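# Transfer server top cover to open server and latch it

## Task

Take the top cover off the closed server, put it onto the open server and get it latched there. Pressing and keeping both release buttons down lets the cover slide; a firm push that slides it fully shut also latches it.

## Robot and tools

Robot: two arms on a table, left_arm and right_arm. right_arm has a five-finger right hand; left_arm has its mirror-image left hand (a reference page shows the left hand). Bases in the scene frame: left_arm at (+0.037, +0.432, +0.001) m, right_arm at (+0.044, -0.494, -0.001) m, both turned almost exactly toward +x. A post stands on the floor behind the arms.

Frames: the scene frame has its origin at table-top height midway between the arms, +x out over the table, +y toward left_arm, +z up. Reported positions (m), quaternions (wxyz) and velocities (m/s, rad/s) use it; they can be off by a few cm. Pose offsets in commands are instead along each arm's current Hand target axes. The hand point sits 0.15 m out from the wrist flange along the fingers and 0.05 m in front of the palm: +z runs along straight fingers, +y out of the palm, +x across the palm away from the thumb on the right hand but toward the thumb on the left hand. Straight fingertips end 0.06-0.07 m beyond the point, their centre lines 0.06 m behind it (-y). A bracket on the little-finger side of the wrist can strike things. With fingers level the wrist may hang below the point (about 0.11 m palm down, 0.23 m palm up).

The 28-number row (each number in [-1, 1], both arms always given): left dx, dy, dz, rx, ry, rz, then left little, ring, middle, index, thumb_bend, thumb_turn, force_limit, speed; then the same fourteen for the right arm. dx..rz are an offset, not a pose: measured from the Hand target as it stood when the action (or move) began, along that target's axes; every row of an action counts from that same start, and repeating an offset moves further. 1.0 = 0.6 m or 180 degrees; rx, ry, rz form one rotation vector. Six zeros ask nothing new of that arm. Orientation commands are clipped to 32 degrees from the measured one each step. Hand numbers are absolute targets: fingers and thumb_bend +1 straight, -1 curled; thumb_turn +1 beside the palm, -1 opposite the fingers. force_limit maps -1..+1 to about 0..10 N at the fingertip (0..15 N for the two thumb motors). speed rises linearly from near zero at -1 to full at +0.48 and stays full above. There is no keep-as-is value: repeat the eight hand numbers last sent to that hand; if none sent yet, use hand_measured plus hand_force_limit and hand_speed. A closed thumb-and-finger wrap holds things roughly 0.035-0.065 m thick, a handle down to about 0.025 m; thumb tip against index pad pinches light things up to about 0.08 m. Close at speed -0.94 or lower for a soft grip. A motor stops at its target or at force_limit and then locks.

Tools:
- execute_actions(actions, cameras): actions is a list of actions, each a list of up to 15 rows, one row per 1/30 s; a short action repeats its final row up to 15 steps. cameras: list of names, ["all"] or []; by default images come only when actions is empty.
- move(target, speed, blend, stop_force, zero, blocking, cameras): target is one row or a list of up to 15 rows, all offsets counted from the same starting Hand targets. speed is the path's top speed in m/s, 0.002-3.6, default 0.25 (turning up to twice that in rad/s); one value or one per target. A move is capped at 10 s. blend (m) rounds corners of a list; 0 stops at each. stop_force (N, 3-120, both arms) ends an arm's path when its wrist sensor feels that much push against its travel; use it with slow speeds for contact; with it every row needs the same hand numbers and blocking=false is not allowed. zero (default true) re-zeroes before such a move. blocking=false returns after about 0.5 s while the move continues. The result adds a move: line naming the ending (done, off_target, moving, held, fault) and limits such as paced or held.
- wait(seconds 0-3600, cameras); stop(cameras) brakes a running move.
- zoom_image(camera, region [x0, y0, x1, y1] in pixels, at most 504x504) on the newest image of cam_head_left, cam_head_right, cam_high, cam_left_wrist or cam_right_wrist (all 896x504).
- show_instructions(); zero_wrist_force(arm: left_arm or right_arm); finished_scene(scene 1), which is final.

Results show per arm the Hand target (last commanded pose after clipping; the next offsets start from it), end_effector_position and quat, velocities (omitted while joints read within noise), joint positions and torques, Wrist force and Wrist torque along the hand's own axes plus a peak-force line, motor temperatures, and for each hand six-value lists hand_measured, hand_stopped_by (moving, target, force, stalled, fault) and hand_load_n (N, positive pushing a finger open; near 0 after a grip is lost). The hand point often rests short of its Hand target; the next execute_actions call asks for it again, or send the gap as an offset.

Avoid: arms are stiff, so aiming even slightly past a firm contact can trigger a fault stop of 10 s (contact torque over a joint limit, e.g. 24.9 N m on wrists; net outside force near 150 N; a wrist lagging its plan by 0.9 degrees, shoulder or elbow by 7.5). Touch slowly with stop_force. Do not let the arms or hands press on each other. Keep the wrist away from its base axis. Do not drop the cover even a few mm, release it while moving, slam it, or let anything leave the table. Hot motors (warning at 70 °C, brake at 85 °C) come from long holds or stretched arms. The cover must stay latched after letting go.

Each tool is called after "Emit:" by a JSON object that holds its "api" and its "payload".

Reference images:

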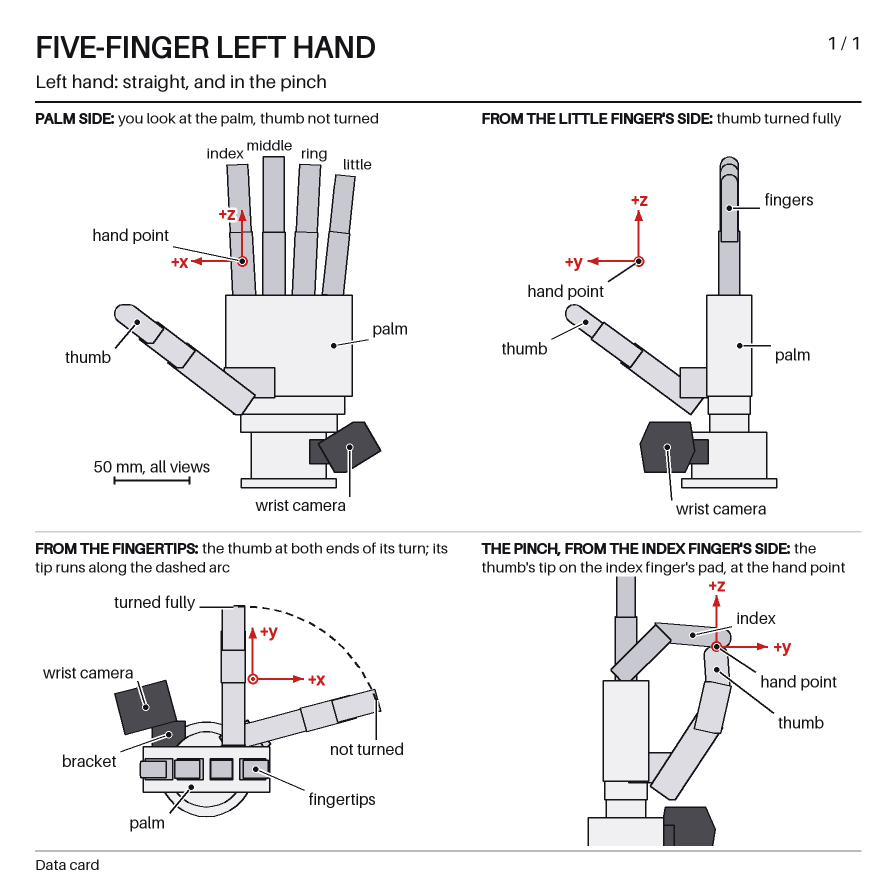

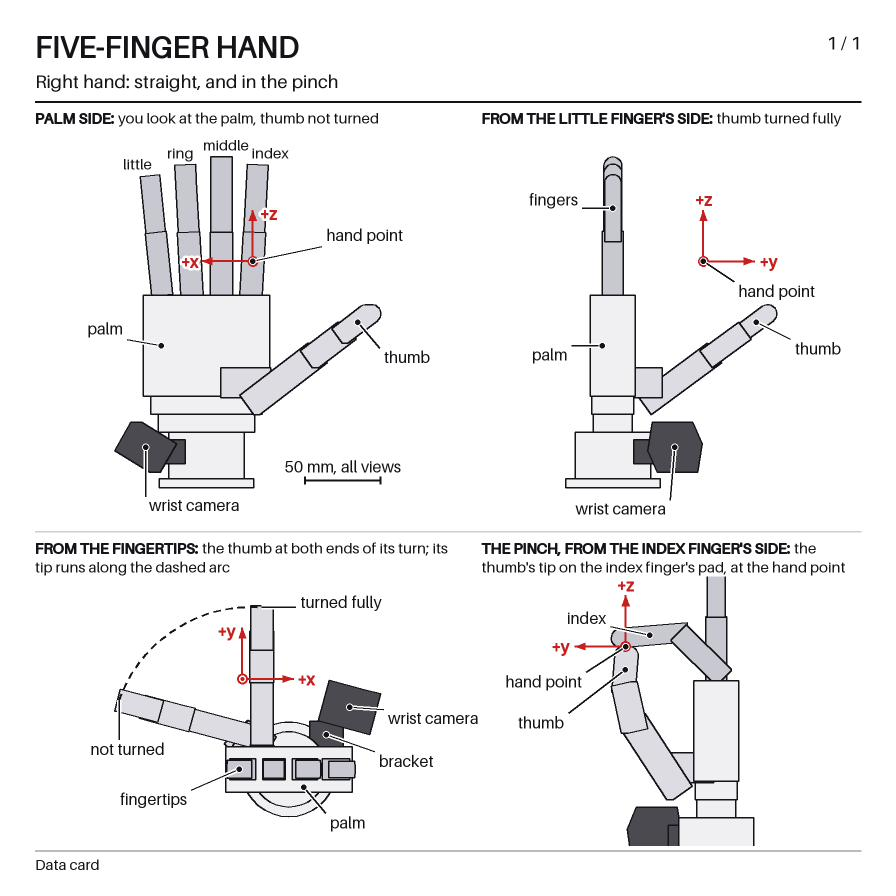

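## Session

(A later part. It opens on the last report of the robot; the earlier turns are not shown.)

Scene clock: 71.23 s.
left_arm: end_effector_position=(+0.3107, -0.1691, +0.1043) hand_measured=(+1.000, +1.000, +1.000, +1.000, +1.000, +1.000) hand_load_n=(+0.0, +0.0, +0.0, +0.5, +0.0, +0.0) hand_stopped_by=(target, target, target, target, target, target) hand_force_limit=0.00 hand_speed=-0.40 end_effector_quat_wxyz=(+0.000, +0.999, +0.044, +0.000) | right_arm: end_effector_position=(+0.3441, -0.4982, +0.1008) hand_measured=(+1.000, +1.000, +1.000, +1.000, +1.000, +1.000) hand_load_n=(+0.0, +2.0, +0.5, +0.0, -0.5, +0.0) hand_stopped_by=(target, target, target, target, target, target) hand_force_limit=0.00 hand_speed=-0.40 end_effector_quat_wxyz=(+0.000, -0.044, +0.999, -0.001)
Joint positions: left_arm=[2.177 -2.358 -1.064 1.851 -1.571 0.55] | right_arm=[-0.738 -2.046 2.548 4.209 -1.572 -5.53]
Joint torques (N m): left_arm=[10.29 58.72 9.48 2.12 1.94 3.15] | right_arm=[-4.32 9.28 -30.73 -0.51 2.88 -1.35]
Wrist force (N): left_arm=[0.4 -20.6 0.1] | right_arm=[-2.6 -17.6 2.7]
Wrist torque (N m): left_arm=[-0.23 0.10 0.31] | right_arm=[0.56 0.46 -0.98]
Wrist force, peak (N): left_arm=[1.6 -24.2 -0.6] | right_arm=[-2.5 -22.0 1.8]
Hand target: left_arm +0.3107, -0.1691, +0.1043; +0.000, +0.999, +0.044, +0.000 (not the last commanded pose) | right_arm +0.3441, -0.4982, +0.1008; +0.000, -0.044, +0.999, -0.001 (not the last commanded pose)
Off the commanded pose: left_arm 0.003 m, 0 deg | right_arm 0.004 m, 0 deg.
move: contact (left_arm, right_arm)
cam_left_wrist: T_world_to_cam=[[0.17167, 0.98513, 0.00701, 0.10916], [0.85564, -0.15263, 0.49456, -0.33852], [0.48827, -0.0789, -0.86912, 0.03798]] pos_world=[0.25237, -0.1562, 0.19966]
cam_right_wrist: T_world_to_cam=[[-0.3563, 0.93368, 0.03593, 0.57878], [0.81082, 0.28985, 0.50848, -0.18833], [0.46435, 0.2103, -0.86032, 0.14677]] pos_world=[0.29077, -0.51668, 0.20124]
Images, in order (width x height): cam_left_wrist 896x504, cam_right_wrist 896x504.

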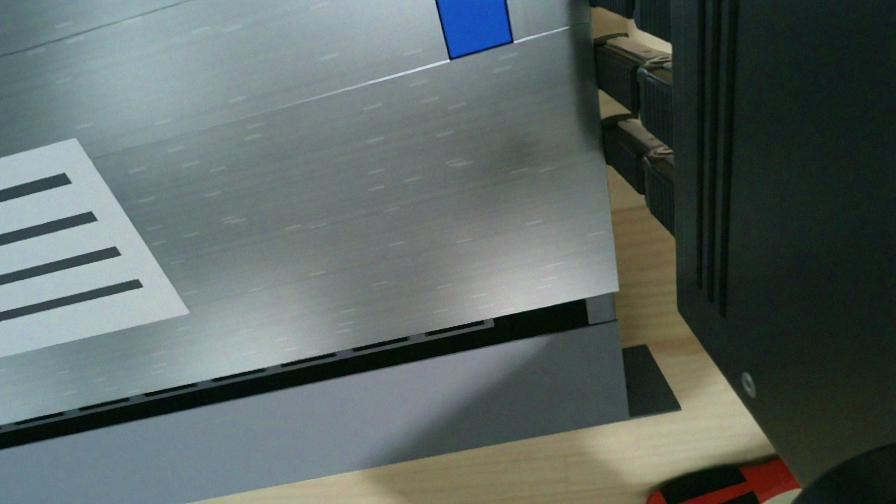

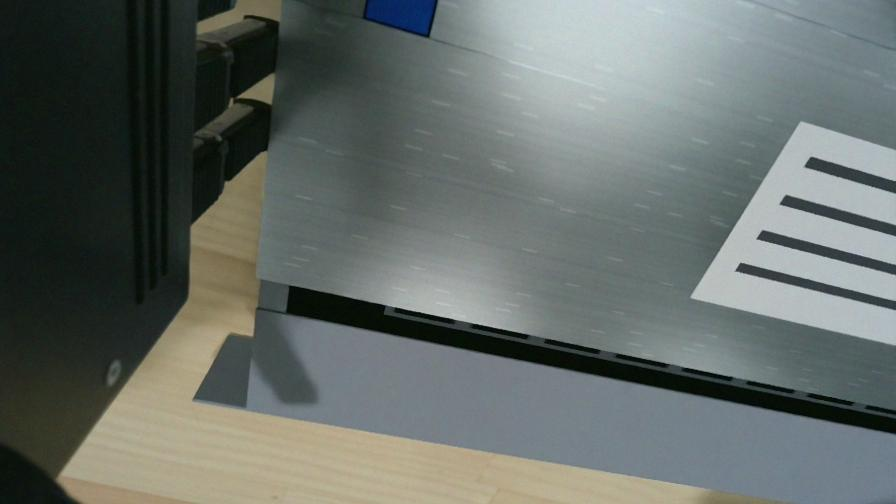

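Emit:
{"api": "move", "payload": {"target": [0,0.0012,-0.0167,0,0,0,1,1,1,1,1,1,0,-0.4,0,0.0012,-0.0167,0,0,0,1,1,1,1,1,1,0,-0.4], "cameras": ["cam_right_wrist","cam_left_wrist","cam_head_left"], "speed": 0.02}}

Scene clock: 72.60 s.
left_arm: end_effector_position=(+0.3107, -0.1698, +0.1142) hand_measured=(+1.000, +1.000, +1.000, +1.000, +1.000, +1.000) hand_load_n=(+0.0, +0.0, +0.5, +1.0, +0.0, +0.0) hand_stopped_by=(target, target, target, target, target, target) hand_force_limit=0.00 hand_speed=-0.40 end_effector_quat_wxyz=(+0.000, +0.999, +0.044, +0.000) | right_arm: end_effector_position=(+0.3440, -0.4975, +0.1107) hand_measured=(+1.000, +1.000, +1.000, +1.000, +1.000, +1.000) hand_load_n=(+0.0, +2.0, +2.0, +0.5, +0.0, +0.0) hand_stopped_by=(target, target, target, target, target, target) hand_force_limit=0.00 hand_speed=-0.40 end_effector_quat_wxyz=(+0.000, -0.044, +0.999, -0.001)
Joint positions: left_arm=[2.177 -2.353 -1.047 1.829 -1.571 0.55] | right_arm=[-0.736 -2.066 2.528 4.249 -1.572 -5.528]
Joint torques (N m): left_arm=[-16.86 62.16 38.12 4.77 3.79 -1.61] | right_arm=[21.88 -8.53 -22.1 6.2 6.46 1.82]
Wrist force (N): left_arm=[1.4 -40.5 4.2] | right_arm=[-3.1 -38.9 3.6]
Wrist torque (N m): left_arm=[0.23 0.18 0.57] | right_arm=[1.37 0.41 -1.58]
Wrist force, peak (N): left_arm=[1.4 -40.5 4.2] | right_arm=[-3.1 -38.9 3.6]
Hand target: left_arm +0.3107, -0.1698, +0.1143; +0.000, +0.999, +0.044, +0.000 | right_arm +0.3440, -0.4975, +0.1108; +0.000, -0.044, +0.999, -0.001
Off the commanded pose: left_arm 0.000 m, 0 deg | right_arm 0.000 m, 0 deg.
move: done
cam_left_wrist: T_world_to_cam=[[0.17162, 0.98514, 0.0071, 0.10975], [0.85565, -0.15263, 0.49454, -0.34361], [0.48828, -0.0788, -0.86912, 0.0465]] pos_world=[0.25247, -0.1569, 0.20956]
cam_right_wrist: T_world_to_cam=[[-0.35625, 0.9337, 0.03585, 0.57776], [0.81086, 0.28986, 0.50841, -0.19348], [0.46432, 0.21019, -0.86037, 0.15515]] pos_world=[0.29067, -0.51598, 0.21114]
Images, in order (width x height): cam_head_left 896x504, cam_left_wrist 896x504, cam_right_wrist 896x504.

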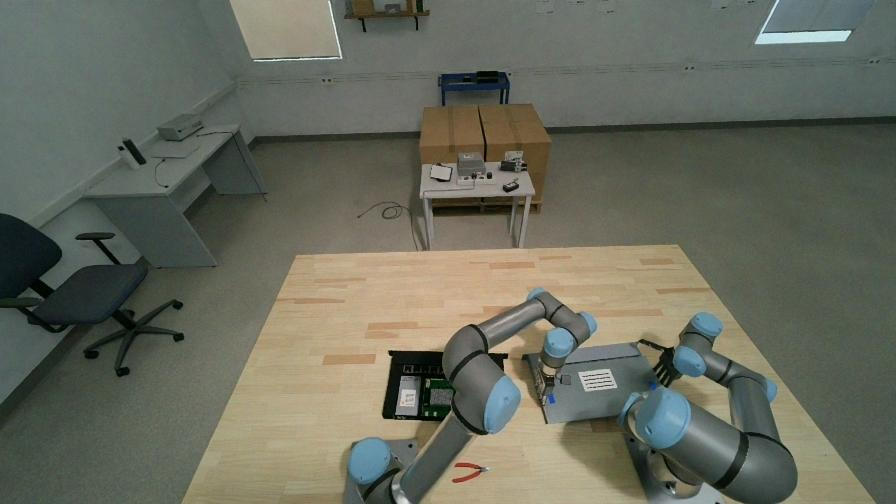

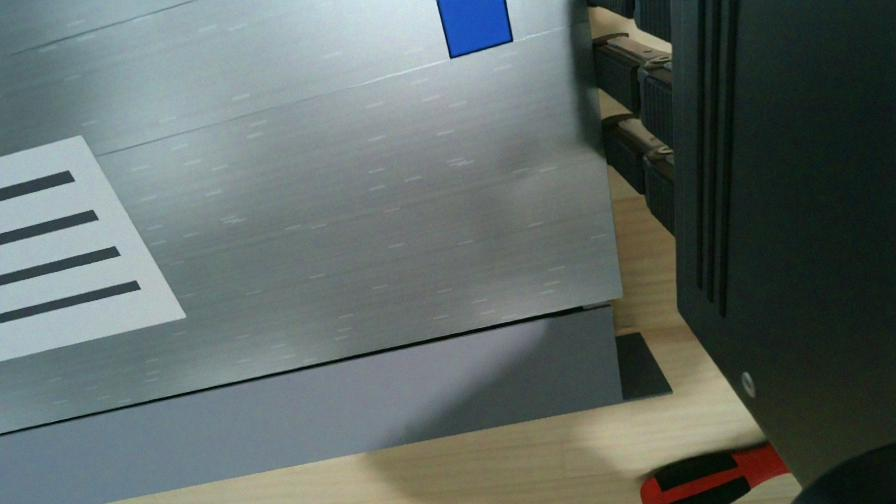

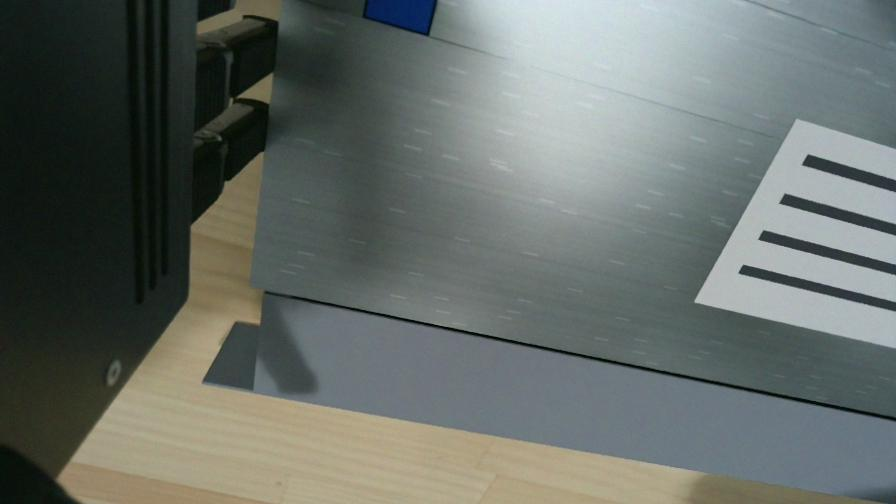

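Emit:
{"api": "move", "payload": {"target": [0,-0.0005,-0.0667,0,0,0,1,1,1,1,1,1,0,-0.4,0,-0.0005,-0.0667,0,0,0,1,1,1,1,1,1,0,-0.4], "cameras": ["cam_right_wrist","cam_left_wrist","cam_high"], "speed": 0.04}}

Scene clock: 75.13 s.
left_arm: end_effector_position=(+0.3107, -0.1696, +0.1543) hand_measured=(+1.000, +1.000, +1.000, +1.000, +1.000, +1.000) hand_load_n=(+0.0, +0.0, +0.5, +1.0, +0.0, +0.0) hand_stopped_by=(target, target, target, target, target, target) hand_force_limit=0.00 hand_speed=-0.40 end_effector_quat_wxyz=(+0.000, +0.999, +0.044, +0.000) | right_arm: end_effector_position=(+0.3440, -0.4977, +0.1507) hand_measured=(+1.000, +1.000, +1.000, +1.000, +1.000, +1.000) hand_load_n=(+0.0, +2.5, +1.5, +0.5, +0.0, +0.0) hand_stopped_by=(target, target, target, target, target, target) hand_force_limit=0.00 hand_speed=-0.40 end_effector_quat_wxyz=(+0.000, -0.044, +0.999, -0.001)
Joint positions: left_arm=[2.177 -2.328 -0.986 1.744 -1.571 0.55] | right_arm=[-0.737 -2.124 2.442 4.393 -1.572 -5.529]
Joint torques (N m): left_arm=[5.17 61.15 37.68 4.02 6.23 3.39] | right_arm=[0.05 -9.57 -26.63 4.88 8.44 -1.57]
Wrist force (N): left_arm=[2.3 -37.3 3.7] | right_arm=[-1.9 -32.2 2.2]
Wrist torque (N m): left_arm=[0.28 0.11 0.57] | right_arm=[1.31 0.47 -1.26]
Wrist force, peak (N): left_arm=[2.3 -42.4 3.8] | right_arm=[-3.0 -39.7 4.3]
Hand target: left_arm +0.3107, -0.1696, +0.1544; +0.000, +0.999, +0.044, +0.000 | right_arm +0.3440, -0.4977, +0.1509; +0.000, -0.044, +0.999, -0.001
Off the commanded pose: left_arm 0.000 m, 0 deg | right_arm 0.000 m, 0 deg.
move: done
cam_left_wrist: T_world_to_cam=[[0.17159, 0.98514, 0.00697, 0.10934], [0.85566, -0.15253, 0.49456, -0.36327], [0.48827, -0.0789, -0.86912, 0.08131]] pos_world=[0.25237, -0.1567, 0.24956]
cam_right_wrist: T_world_to_cam=[[-0.3563, 0.93368, 0.03593, 0.57653], [0.81082, 0.28985, 0.50848, -0.21385], [0.46435, 0.2103, -0.86032, 0.1896]] pos_world=[0.29077, -0.51618, 0.25114]
Images, in order (width x height): cam_high 896x504, cam_left_wrist 896x504, cam_right_wrist 896x504.

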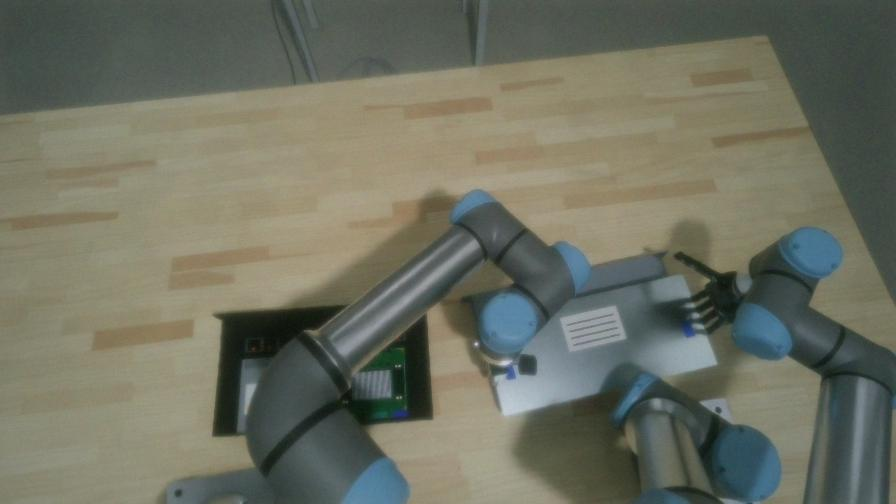

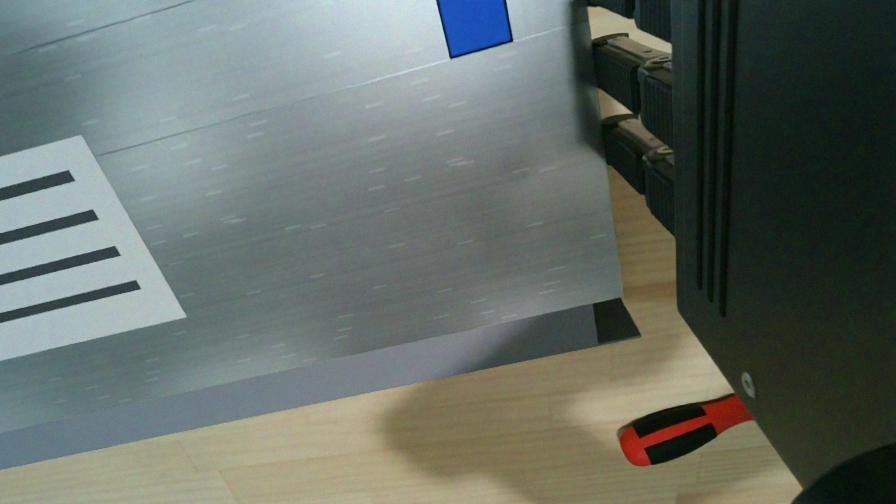

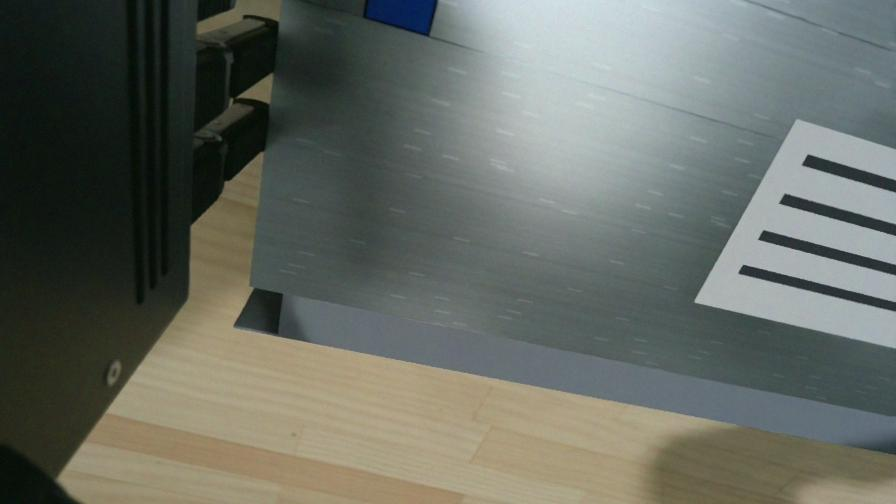

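Emit:
{"api": "move", "payload": {"target": [0.0145,-0.1660,0,0,0,0,1,1,1,1,1,1,0,-0.4,-0.0145,0.1660,0,0,0,0,1,1,1,1,1,1,0,-0.4], "speed": 0.08}}

Scene clock: 77.23 s.
left_arm: end_effector_position=(+0.3107, -0.0696, +0.1544) hand_measured=(+1.000, +1.000, +1.000, +1.000, +1.000, +1.000) hand_load_n=(+0.0, +0.0, +0.5, +1.0, +0.0, -0.5) hand_stopped_by=(target, target, target, target, target, target) hand_force_limit=0.00 hand_speed=-0.40 end_effector_quat_wxyz=(+0.000, +0.999, +0.044, +0.000) | right_arm: end_effector_position=(+0.3440, -0.3978, +0.1507) hand_measured=(+1.000, +1.000, +1.000, +1.000, +1.000, +1.000) hand_load_n=(+0.0, +2.0, +1.5, +0.5, +0.0, +0.0) hand_stopped_by=(target, target, target, target, target, target) hand_force_limit=0.00 hand_speed=-0.40 end_effector_quat_wxyz=(+0.000, -0.044, +0.999, -0.001)
Joint positions: left_arm=[2.298 -2.099 -1.369 1.897 -1.571 0.671] | right_arm=[-0.39 -2.148 2.451 4.408 -1.572 -5.181]
Joint torques (N m): left_arm=[6.26 49.81 16.41 6.26 8.68 3.47] | right_arm=[19.9 10.9 -31.69 -0.23 6.41 1.77]
Wrist force (N): left_arm=[2.3 -39.4 3.9] | right_arm=[-1.9 -34.0 2.1]
Wrist torque (N m): left_arm=[0.23 0.10 0.55] | right_arm=[1.31 0.46 -1.39]
Wrist force, peak (N): left_arm=[2.3 -40.0 3.7] | right_arm=[-2.1 -34.3 2.0]
Hand target: left_arm +0.3107, -0.0696, +0.1544; +0.000, +0.999, +0.044, +0.000 | right_arm +0.3440, -0.3977, +0.1507; +0.000, -0.044, +0.999, -0.001
Off the commanded pose: left_arm 0.000 m, 0 deg | right_arm 0.000 m, 0 deg.
move: done

Emit:
{"api": "move", "payload": {"target": [[0.02063,-0.15004,0,0,0,0.01,1,1,1,1,1,1,0,-0.4,-0.00338,0.15031,0,0,0,0.01,1,1,1,1,1,1,0,-0.4],[0.04118,-0.29982,0,0,0,0.02,1,1,1,1,1,1,0,-0.4,-0.00671,0.30090,0,0,0,0.02,1,1,1,1,1,1,0,-0.4]], "speed": 0.08, "blend": [0.02,0]}}

Scene clock: 82.70 s.
left_arm: end_effector_position=(+0.3195, +0.1117, +0.1544) hand_measured=(+1.000, +1.000, +1.000, +1.000, +1.000, +1.000) hand_load_n=(+0.0, +0.0, +0.5, +1.0, +0.0, +0.0) hand_stopped_by=(target, target, target, target, target, target) hand_force_limit=0.00 hand_speed=-0.40 end_effector_quat_wxyz=(+0.000, +1.000, +0.013, +0.000) | right_arm: end_effector_position=(+0.3323, -0.2176, +0.1504) hand_measured=(+1.000, +1.000, +1.000, +1.000, +1.000, +1.000) hand_load_n=(+0.0, +2.5, +2.0, +1.0, +0.0, +0.0) hand_stopped_by=(target, target, target, target, target, target) hand_force_limit=0.00 hand_speed=-0.40 end_effector_quat_wxyz=(+0.000, -0.012, +1.000, -0.001)
Joint positions: left_arm=[2.681 -1.771 -1.833 2.033 -1.571 1.117] | right_arm=[0.279 -1.929 2.347 4.295 -1.572 -4.45]
Joint torques (N m): left_arm=[2.29 34.53 9.82 3.6 12.55 3.48] | right_arm=[23.23 1.3 -42.45 -7.38 8.23 1.4]
Wrist force (N): left_arm=[1.8 -45.7 3.7] | right_arm=[-2.0 -39.6 2.5]
Wrist torque (N m): left_arm=[0.42 0.14 0.62] | right_arm=[1.51 0.42 -1.49]
Wrist force, peak (N): left_arm=[1.8 -45.7 3.7] | right_arm=[-2.1 -39.7 2.5]
Hand target: left_arm +0.3195, +0.1118, +0.1544; +0.000, +1.000, +0.013, +0.000 | right_arm +0.3323, -0.2175, +0.1504; +0.000, -0.012, +1.000, -0.001
Off the commanded pose: left_arm 0.000 m, 0 deg | right_arm 0.000 m, 0 deg.
move: done

Emit:
{"api": "move", "payload": {"target": [[0.01105,-0.15067,0,0,0,0.01,1,1,1,1,1,1,0,-0.4,0.00619,0.15060,0,0,0,0.01,1,1,1,1,1,1,0,-0.4],[0.02204,-0.30107,0,0,0,0.02,1,1,1,1,1,1,0,-0.4,0.01244,0.30148,0,0,0,0.02,1,1,1,1,1,1,0,-0.4]], "speed": 0.08, "blend": [0.02,0], "cameras": ["cam_high","cam_left_wrist","cam_right_wrist"]}}

Scene clock: 85.90 s.
left_arm: end_effector_position=(+0.3282, +0.2926, +0.1544) hand_measured=(+1.000, +1.000, +1.000, +1.000, +1.000, +1.000) hand_load_n=(+0.0, +0.0, +0.5, +1.0, +0.0, +0.0) hand_stopped_by=(target, target, target, target, target, target) hand_force_limit=0.00 hand_speed=-0.40 end_effector_quat_wxyz=(+0.000, +1.000, -0.019, +0.000) | right_arm: end_effector_position=(+0.3204, -0.0369, +0.1501) hand_measured=(+1.000, +1.000, +1.000, +1.000, +1.000, +1.000) hand_load_n=(+0.0, +2.0, +1.5, +0.5, +0.0, +0.0) hand_stopped_by=(target, target, target, target, target, target) hand_force_limit=0.00 hand_speed=-0.40 end_effector_quat_wxyz=(+0.000, +0.019, +1.000, -0.001)
Joint positions: left_arm=[3.329 -1.553 -2.076 2.058 -1.571 1.828] | right_arm=[0.725 -1.566 2.061 4.218 -1.572 -3.941]
Joint torques (N m): left_arm=[4.99 22.06 0.31 -7.25 11.36 3.24] | right_arm=[17.63 -16.73 -49.31 -8.13 4.3 1.53]
Wrist force (N): left_arm=[1.3 -39.4 3.4] | right_arm=[-2.4 -34.3 2.5]
Wrist torque (N m): left_arm=[0.38 0.16 0.51] | right_arm=[1.33 0.45 -1.34]
Wrist force, peak (N): left_arm=[1.7 -48.0 3.9] | right_arm=[-2.6 -42.5 2.6]
Hand target: left_arm +0.3282, +0.2927, +0.1544; +0.000, +1.000, -0.019, +0.000 | right_arm +0.3204, -0.0369, +0.1501; +0.000, +0.019, +1.000, -0.001
Off the commanded pose: left_arm 0.000 m, 0 deg | right_arm 0.000 m, 0 deg.
move: done
cam_left_wrist: T_world_to_cam=[[0.29368, 0.95588, 0.00697, -0.38057], [0.82982, -0.25856, 0.49451, -0.26829], [0.4745, -0.13944, -0.86914, 0.13166]] pos_world=[0.27193, 0.31277, 0.24976]
cam_right_wrist: T_world_to_cam=[[-0.23649, 0.97097, 0.03592, 0.10085], [0.84067, 0.18593, 0.50863, -0.34133], [0.48719, 0.15049, -0.86023, 0.09364]] pos_world=[0.26518, -0.04855, 0.25054]

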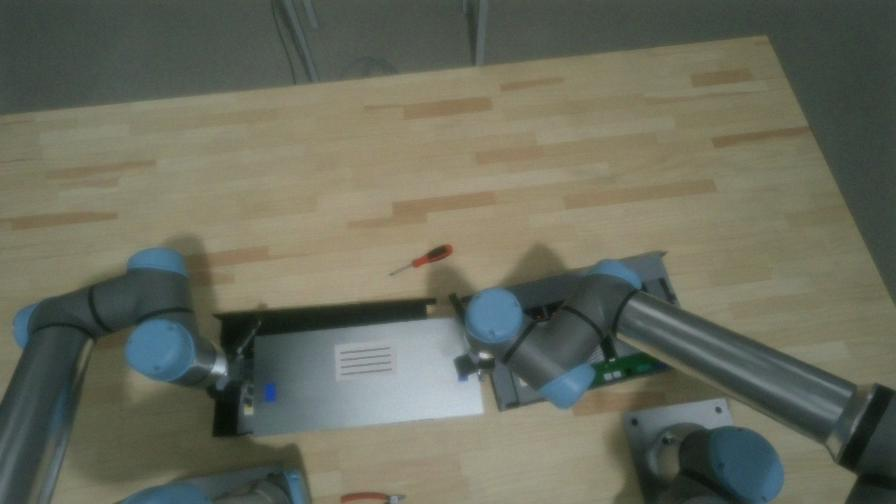

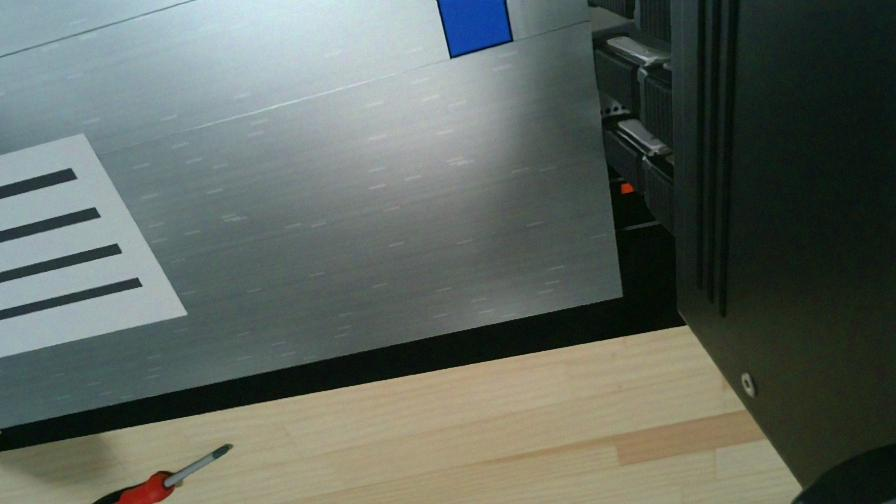

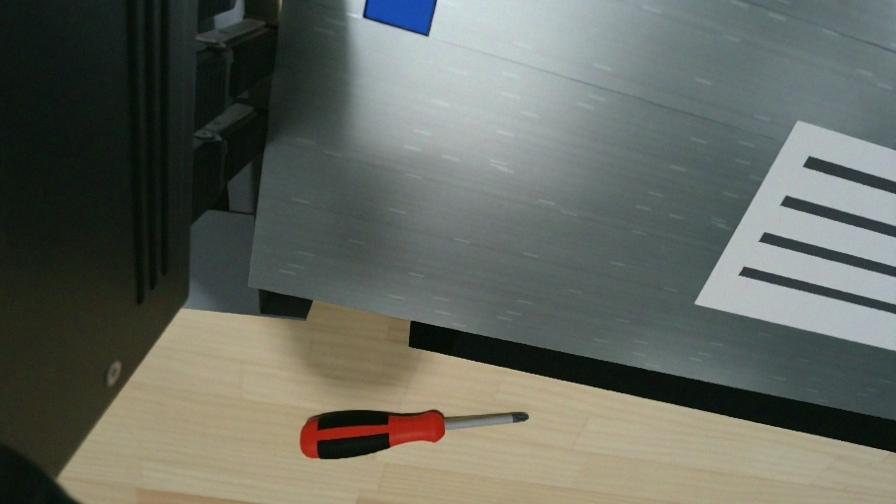

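Emit:
{"api": "zoom_image", "payload": {"camera": "cam_left_wrist", "region": [0, 340, 250, 504]}}

Emit:
{"api": "zoom_image", "payload": {"camera": "cam_left_wrist", "region": [550, 160, 800, 360]}}

Emit:
{"api": "zoom_image", "payload": {"camera": "cam_right_wrist", "region": [180, 200, 480, 400]}}

Emit:
{"api": "zoom_image", "payload": {"camera": "cam_high", "region": [190, 280, 500, 450]}}

Scaled by 2.016.

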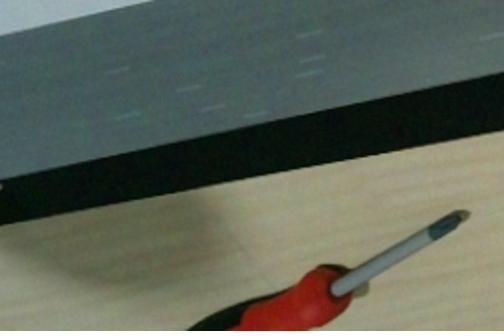

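Scaled by 2.016.

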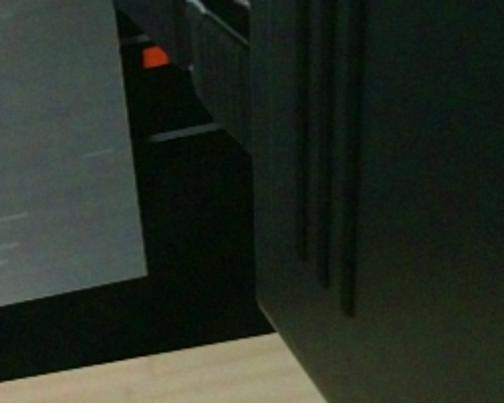

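Scaled by 1.680.

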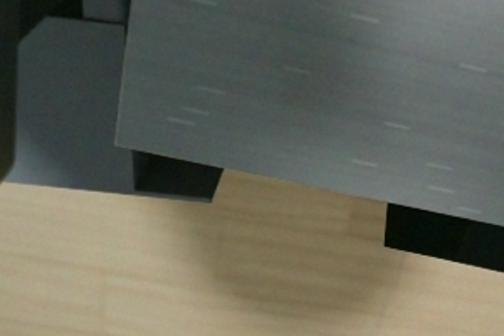

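Scaled by 1.626.

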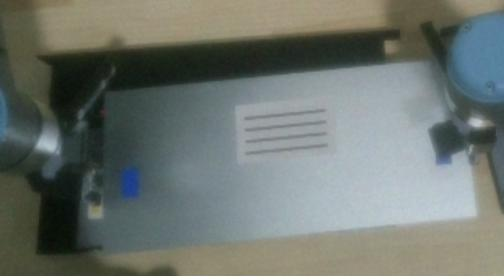

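Emit:
{"api": "move", "payload": {"target": [-0.0020,-0.1563,0,0,0,0.0078,1,1,1,1,1,1,0,-0.4,0.0155,0.1565,0,0,0,0.0078,1,1,1,1,1,1,0,-0.4], "speed": 0.06, "cameras": ["cam_high","cam_left_wrist","cam_right_wrist"]}}

Emit:
{"api": "zoom_image", "payload": {"camera": "cam_left_wrist", "region": [500, 220, 750, 420]}}

Emit:
{"api": "zoom_image", "payload": {"camera": "cam_right_wrist", "region": [180, 220, 430, 420]}}

Emit:
{"api": "zoom_image", "payload": {"camera": "cam_high", "region": [190, 280, 500, 450]}}

Scene clock: 90.30 s.
left_arm: end_effector_position=(+0.3305, +0.3864, +0.1544) hand_measured=(+1.000, +1.000, +1.000, +1.000, +1.000, +1.000) hand_load_n=(+0.0, +0.0, +0.5, +1.0, +0.0, +0.0) hand_stopped_by=(target, target, target, target, target, target) hand_force_limit=0.00 hand_speed=-0.40 end_effector_quat_wxyz=(+0.000, +1.000, -0.031, +0.000) | right_arm: end_effector_position=(+0.3147, +0.0572, +0.1500) hand_measured=(+1.000, +1.000, +1.000, +1.000, +1.000, +1.000) hand_load_n=(+0.0, +2.0, +1.5, +0.5, +0.0, -0.5) hand_stopped_by=(target, target, target, target, target, target) hand_force_limit=0.00 hand_speed=-0.40 end_effector_quat_wxyz=(+0.000, +0.031, +1.000, -0.001)
Joint positions: left_arm=[3.695 -1.533 -2.095 2.057 -1.571 2.218] | right_arm=[0.87 -1.378 1.851 4.24 -1.572 -3.772]
Joint torques (N m): left_arm=[4.36 8.41 16.8 -8.2 9.65 3.23] | right_arm=[17.8 -27.53 -51.49 -9.34 2.96 1.62]
Wrist force (N): left_arm=[1.3 -38.9 3.5] | right_arm=[-2.4 -33.6 2.8]
Wrist torque (N m): left_arm=[0.33 0.16 0.50] | right_arm=[1.30 0.44 -1.33]
Wrist force, peak (N): left_arm=[1.6 -41.3 3.6] | right_arm=[-2.7 -36.7 2.5]
Hand target: left_arm +0.3305, +0.3865, +0.1544; +0.000, +1.000, -0.031, +0.000 | right_arm +0.3147, +0.0573, +0.1500; +0.000, +0.031, +1.000, -0.001
Off the commanded pose: left_arm 0.000 m, 0 deg | right_arm 0.000 m, 0 deg.
move: done
cam_left_wrist: T_world_to_cam=[[0.3171, 0.94837, 0.00701, -0.47569], [0.82322, -0.27891, 0.49449, -0.23595], [0.47091, -0.15103, -0.86915, 0.14928]] pos_world=[0.27478, 0.40786, 0.24976]
cam_right_wrist: T_world_to_cam=[[-0.21267, 0.97646, 0.0359, 0.00033], [0.84496, 0.16533, 0.50863, -0.35411], [0.49073, 0.13851, -0.86023, 0.08165]] pos_world=[0.25921, 0.04691, 0.25034]

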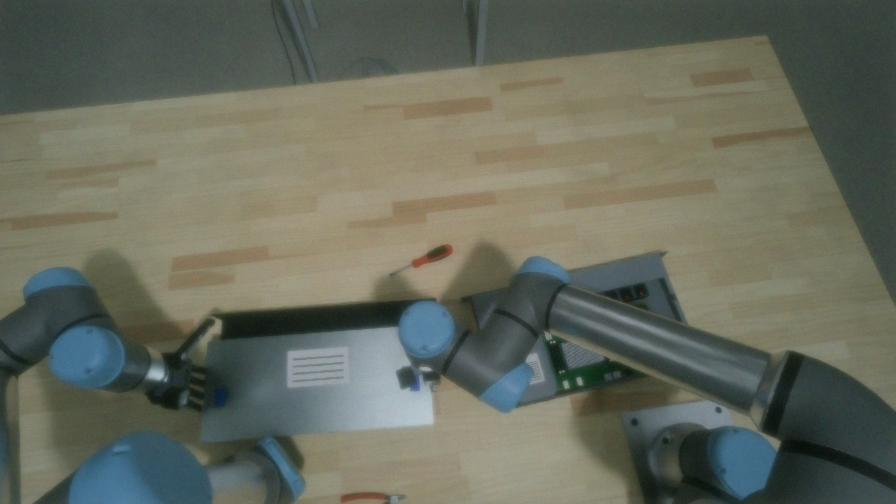

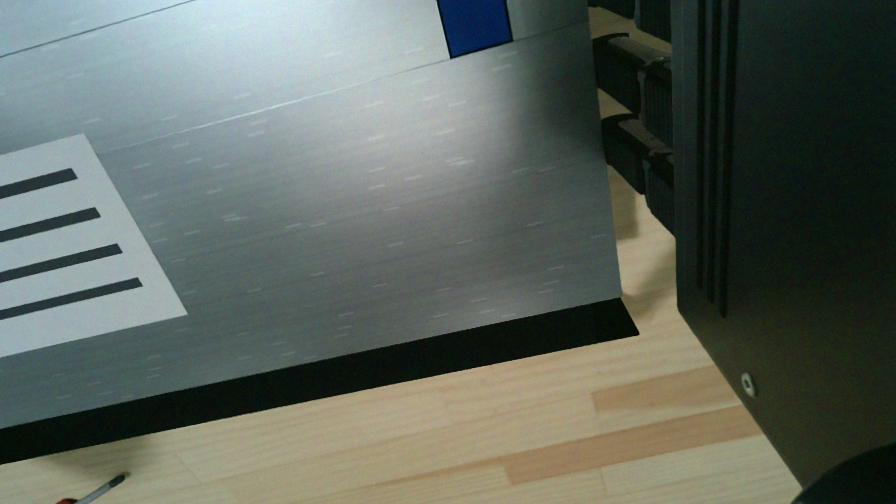

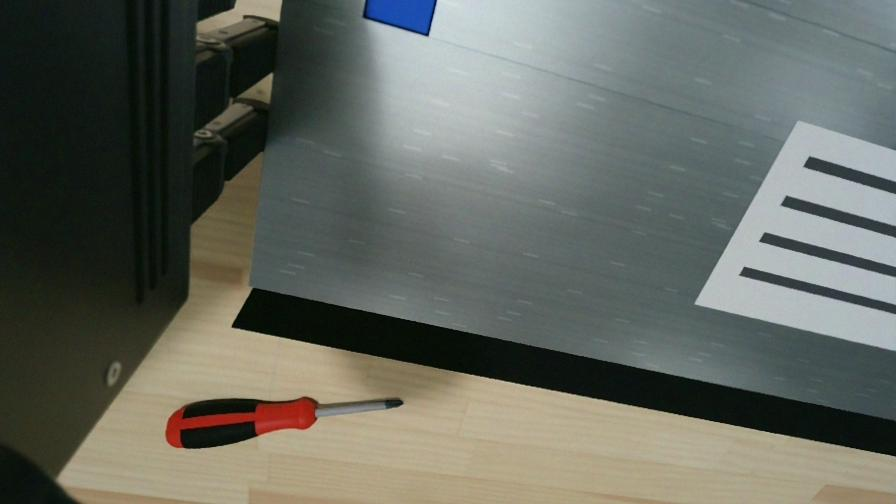

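Scaled by 2.016.

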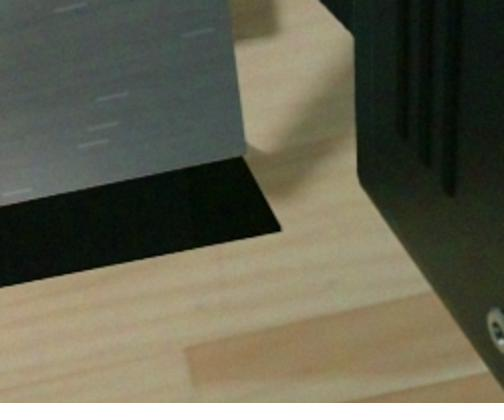

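Scaled by 2.016.

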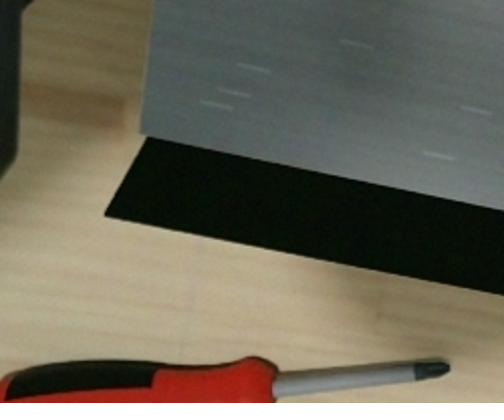

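Scaled by 1.626.

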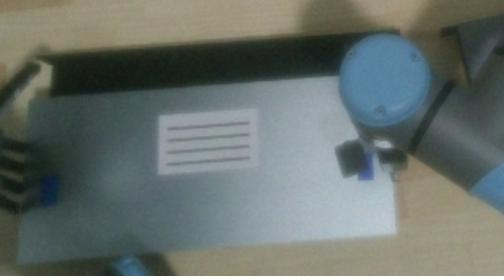

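Emit:
{"api": "zoom_image", "payload": {"camera": "cam_left_wrist", "region": [0, 380, 160, 500]}}

Emit:
{"api": "zoom_image", "payload": {"camera": "cam_left_wrist", "region": [520, 260, 680, 380]}}

Emit:
{"api": "zoom_image", "payload": {"camera": "cam_right_wrist", "region": [736, 370, 896, 490]}}

Emit:
{"api": "zoom_image", "payload": {"camera": "cam_right_wrist", "region": [200, 250, 360, 370]}}

Scaled by 3.150.

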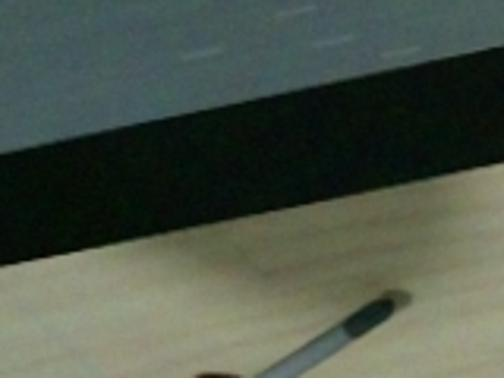

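Scaled by 3.150.

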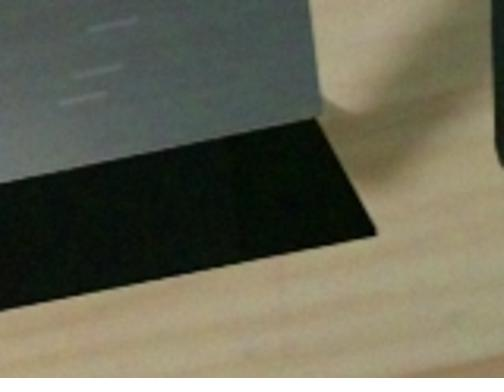

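Scaled by 3.150.

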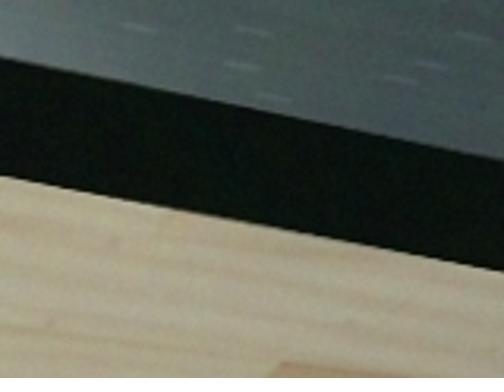

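Scaled by 3.150.

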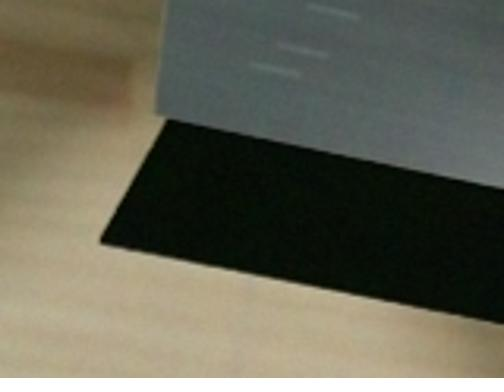

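Emit:
{"api": "move", "payload": {"target": [0,0,0.075,0,0,0.0005,1,1,1,1,1,1,0,-0.4,0,0,0.0737,0,0,0.0005,1,1,1,1,1,1,0,-0.4], "speed": 0.03, "stop_force": 8, "cameras": ["cam_left_wrist","cam_right_wrist","cam_head_right"]}}

Emit:
{"api": "zoom_image", "payload": {"camera": "cam_left_wrist", "region": [500, 240, 750, 440]}}

Emit:
{"api": "zoom_image", "payload": {"camera": "cam_right_wrist", "region": [180, 240, 430, 440]}}

Scene clock: 95.17 s.
left_arm: end_effector_position=(+0.3305, +0.3865, +0.1094) hand_measured=(+1.000, +1.000, +1.000, +1.000, +1.000, +1.000) hand_load_n=(+0.0, +0.0, +0.5, +0.5, +0.0, +0.0) hand_stopped_by=(target, target, target, target, target, target) hand_force_limit=0.00 hand_speed=-0.40 end_effector_quat_wxyz=(+0.000, +0.999, -0.032, +0.000) | right_arm: end_effector_position=(+0.3147, +0.0572, +0.1062) hand_measured=(+1.000, +1.000, +1.000, +1.000, +1.000, +1.000) hand_load_n=(+0.0, +2.0, +1.5, +0.5, +0.0, +0.0) hand_stopped_by=(target, target, target, target, target, target) hand_force_limit=0.00 hand_speed=-0.40 end_effector_quat_wxyz=(+0.000, +0.032, +0.999, -0.001)
Joint positions: left_arm=[3.695 -1.599 -2.164 2.192 -1.571 2.22] | right_arm=[0.87 -1.324 1.911 4.126 -1.572 -3.77]
Joint torques (N m): left_arm=[-18.41 7.6 -7.36 -6.98 7.93 -0.28] | right_arm=[15.56 -47.91 -49.56 -9.23 3.56 1.54]
Wrist force (N): left_arm=[0.9 -36.5 -0.6] | right_arm=[-1.6 -32.5 2.7]
Wrist torque (N m): left_arm=[0.41 -0.05 0.47] | right_arm=[1.14 0.58 -1.34]
Wrist force, peak (N): left_arm=[1.7 -38.9 3.5] | right_arm=[-2.0 -36.5 -5.1]
Hand target: left_arm +0.3305, +0.3865, +0.1094; +0.000, +0.999, -0.032, +0.000 | right_arm +0.3147, +0.0572, +0.1062; +0.000, +0.032, +0.999, -0.001
Off the commanded pose: left_arm 0.000 m, 0 deg | right_arm 0.000 m, 0 deg.
move: contact (right_arm)
cam_left_wrist: T_world_to_cam=[[0.31861, 0.94786, 0.00697, -0.47576], [0.82276, -0.2802, 0.49452, -0.213], [0.47069, -0.15182, -0.86914, 0.11058]] pos_world=[0.27478, 0.40806, 0.20476]
cam_right_wrist: T_world_to_cam=[[-0.21113, 0.9768, 0.03585, 0.00138], [0.84517, 0.16401, 0.50871, -0.33183], [0.49103, 0.1377, -0.86019, 0.04405]] pos_world=[0.25912, 0.04701, 0.20664]
Images, in order (width x height): cam_head_right 896x504, cam_left_wrist 896x504, cam_right_wrist 896x504.

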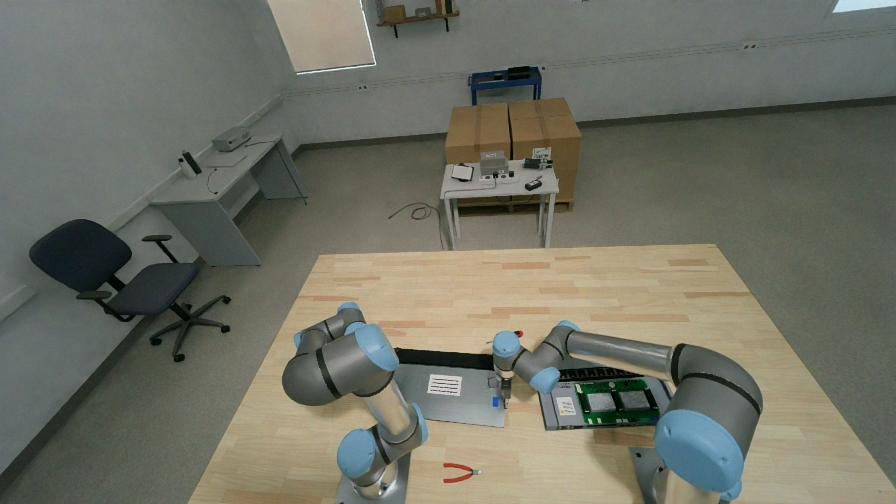

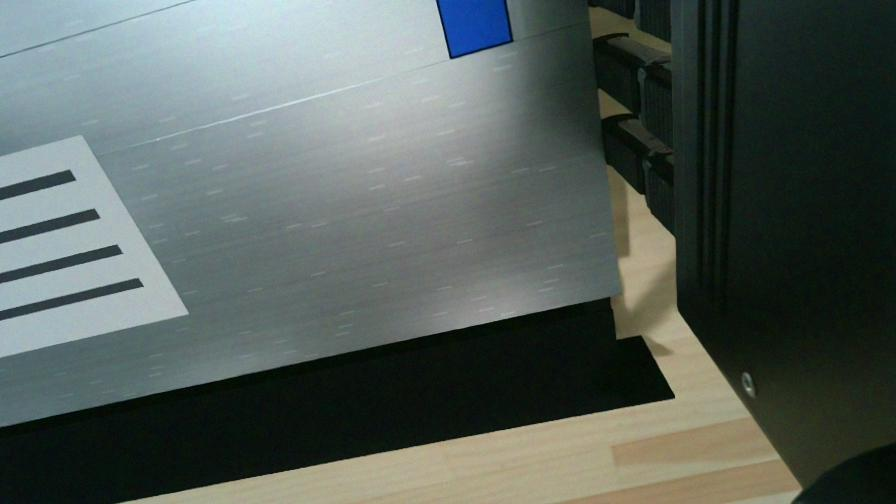

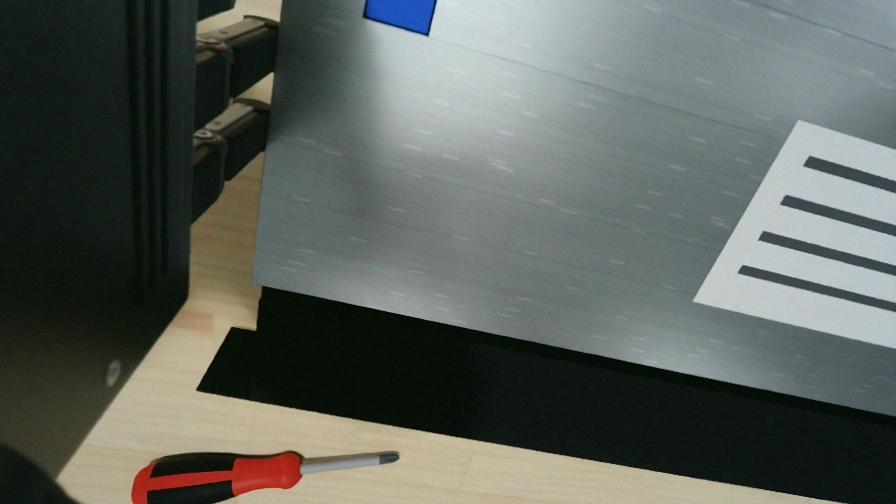

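Scaled by 2.016.

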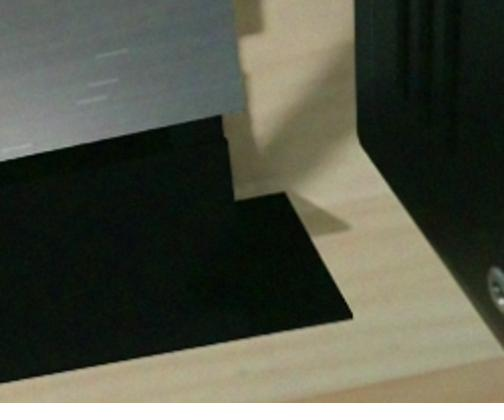

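Scaled by 2.016.

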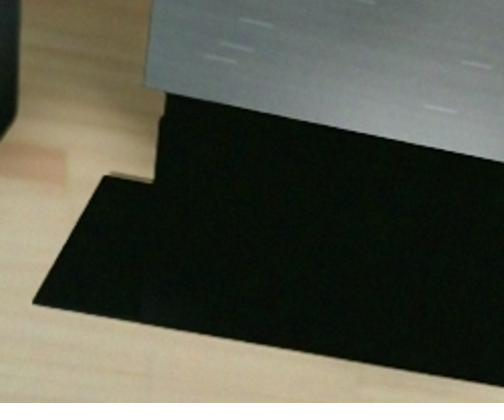

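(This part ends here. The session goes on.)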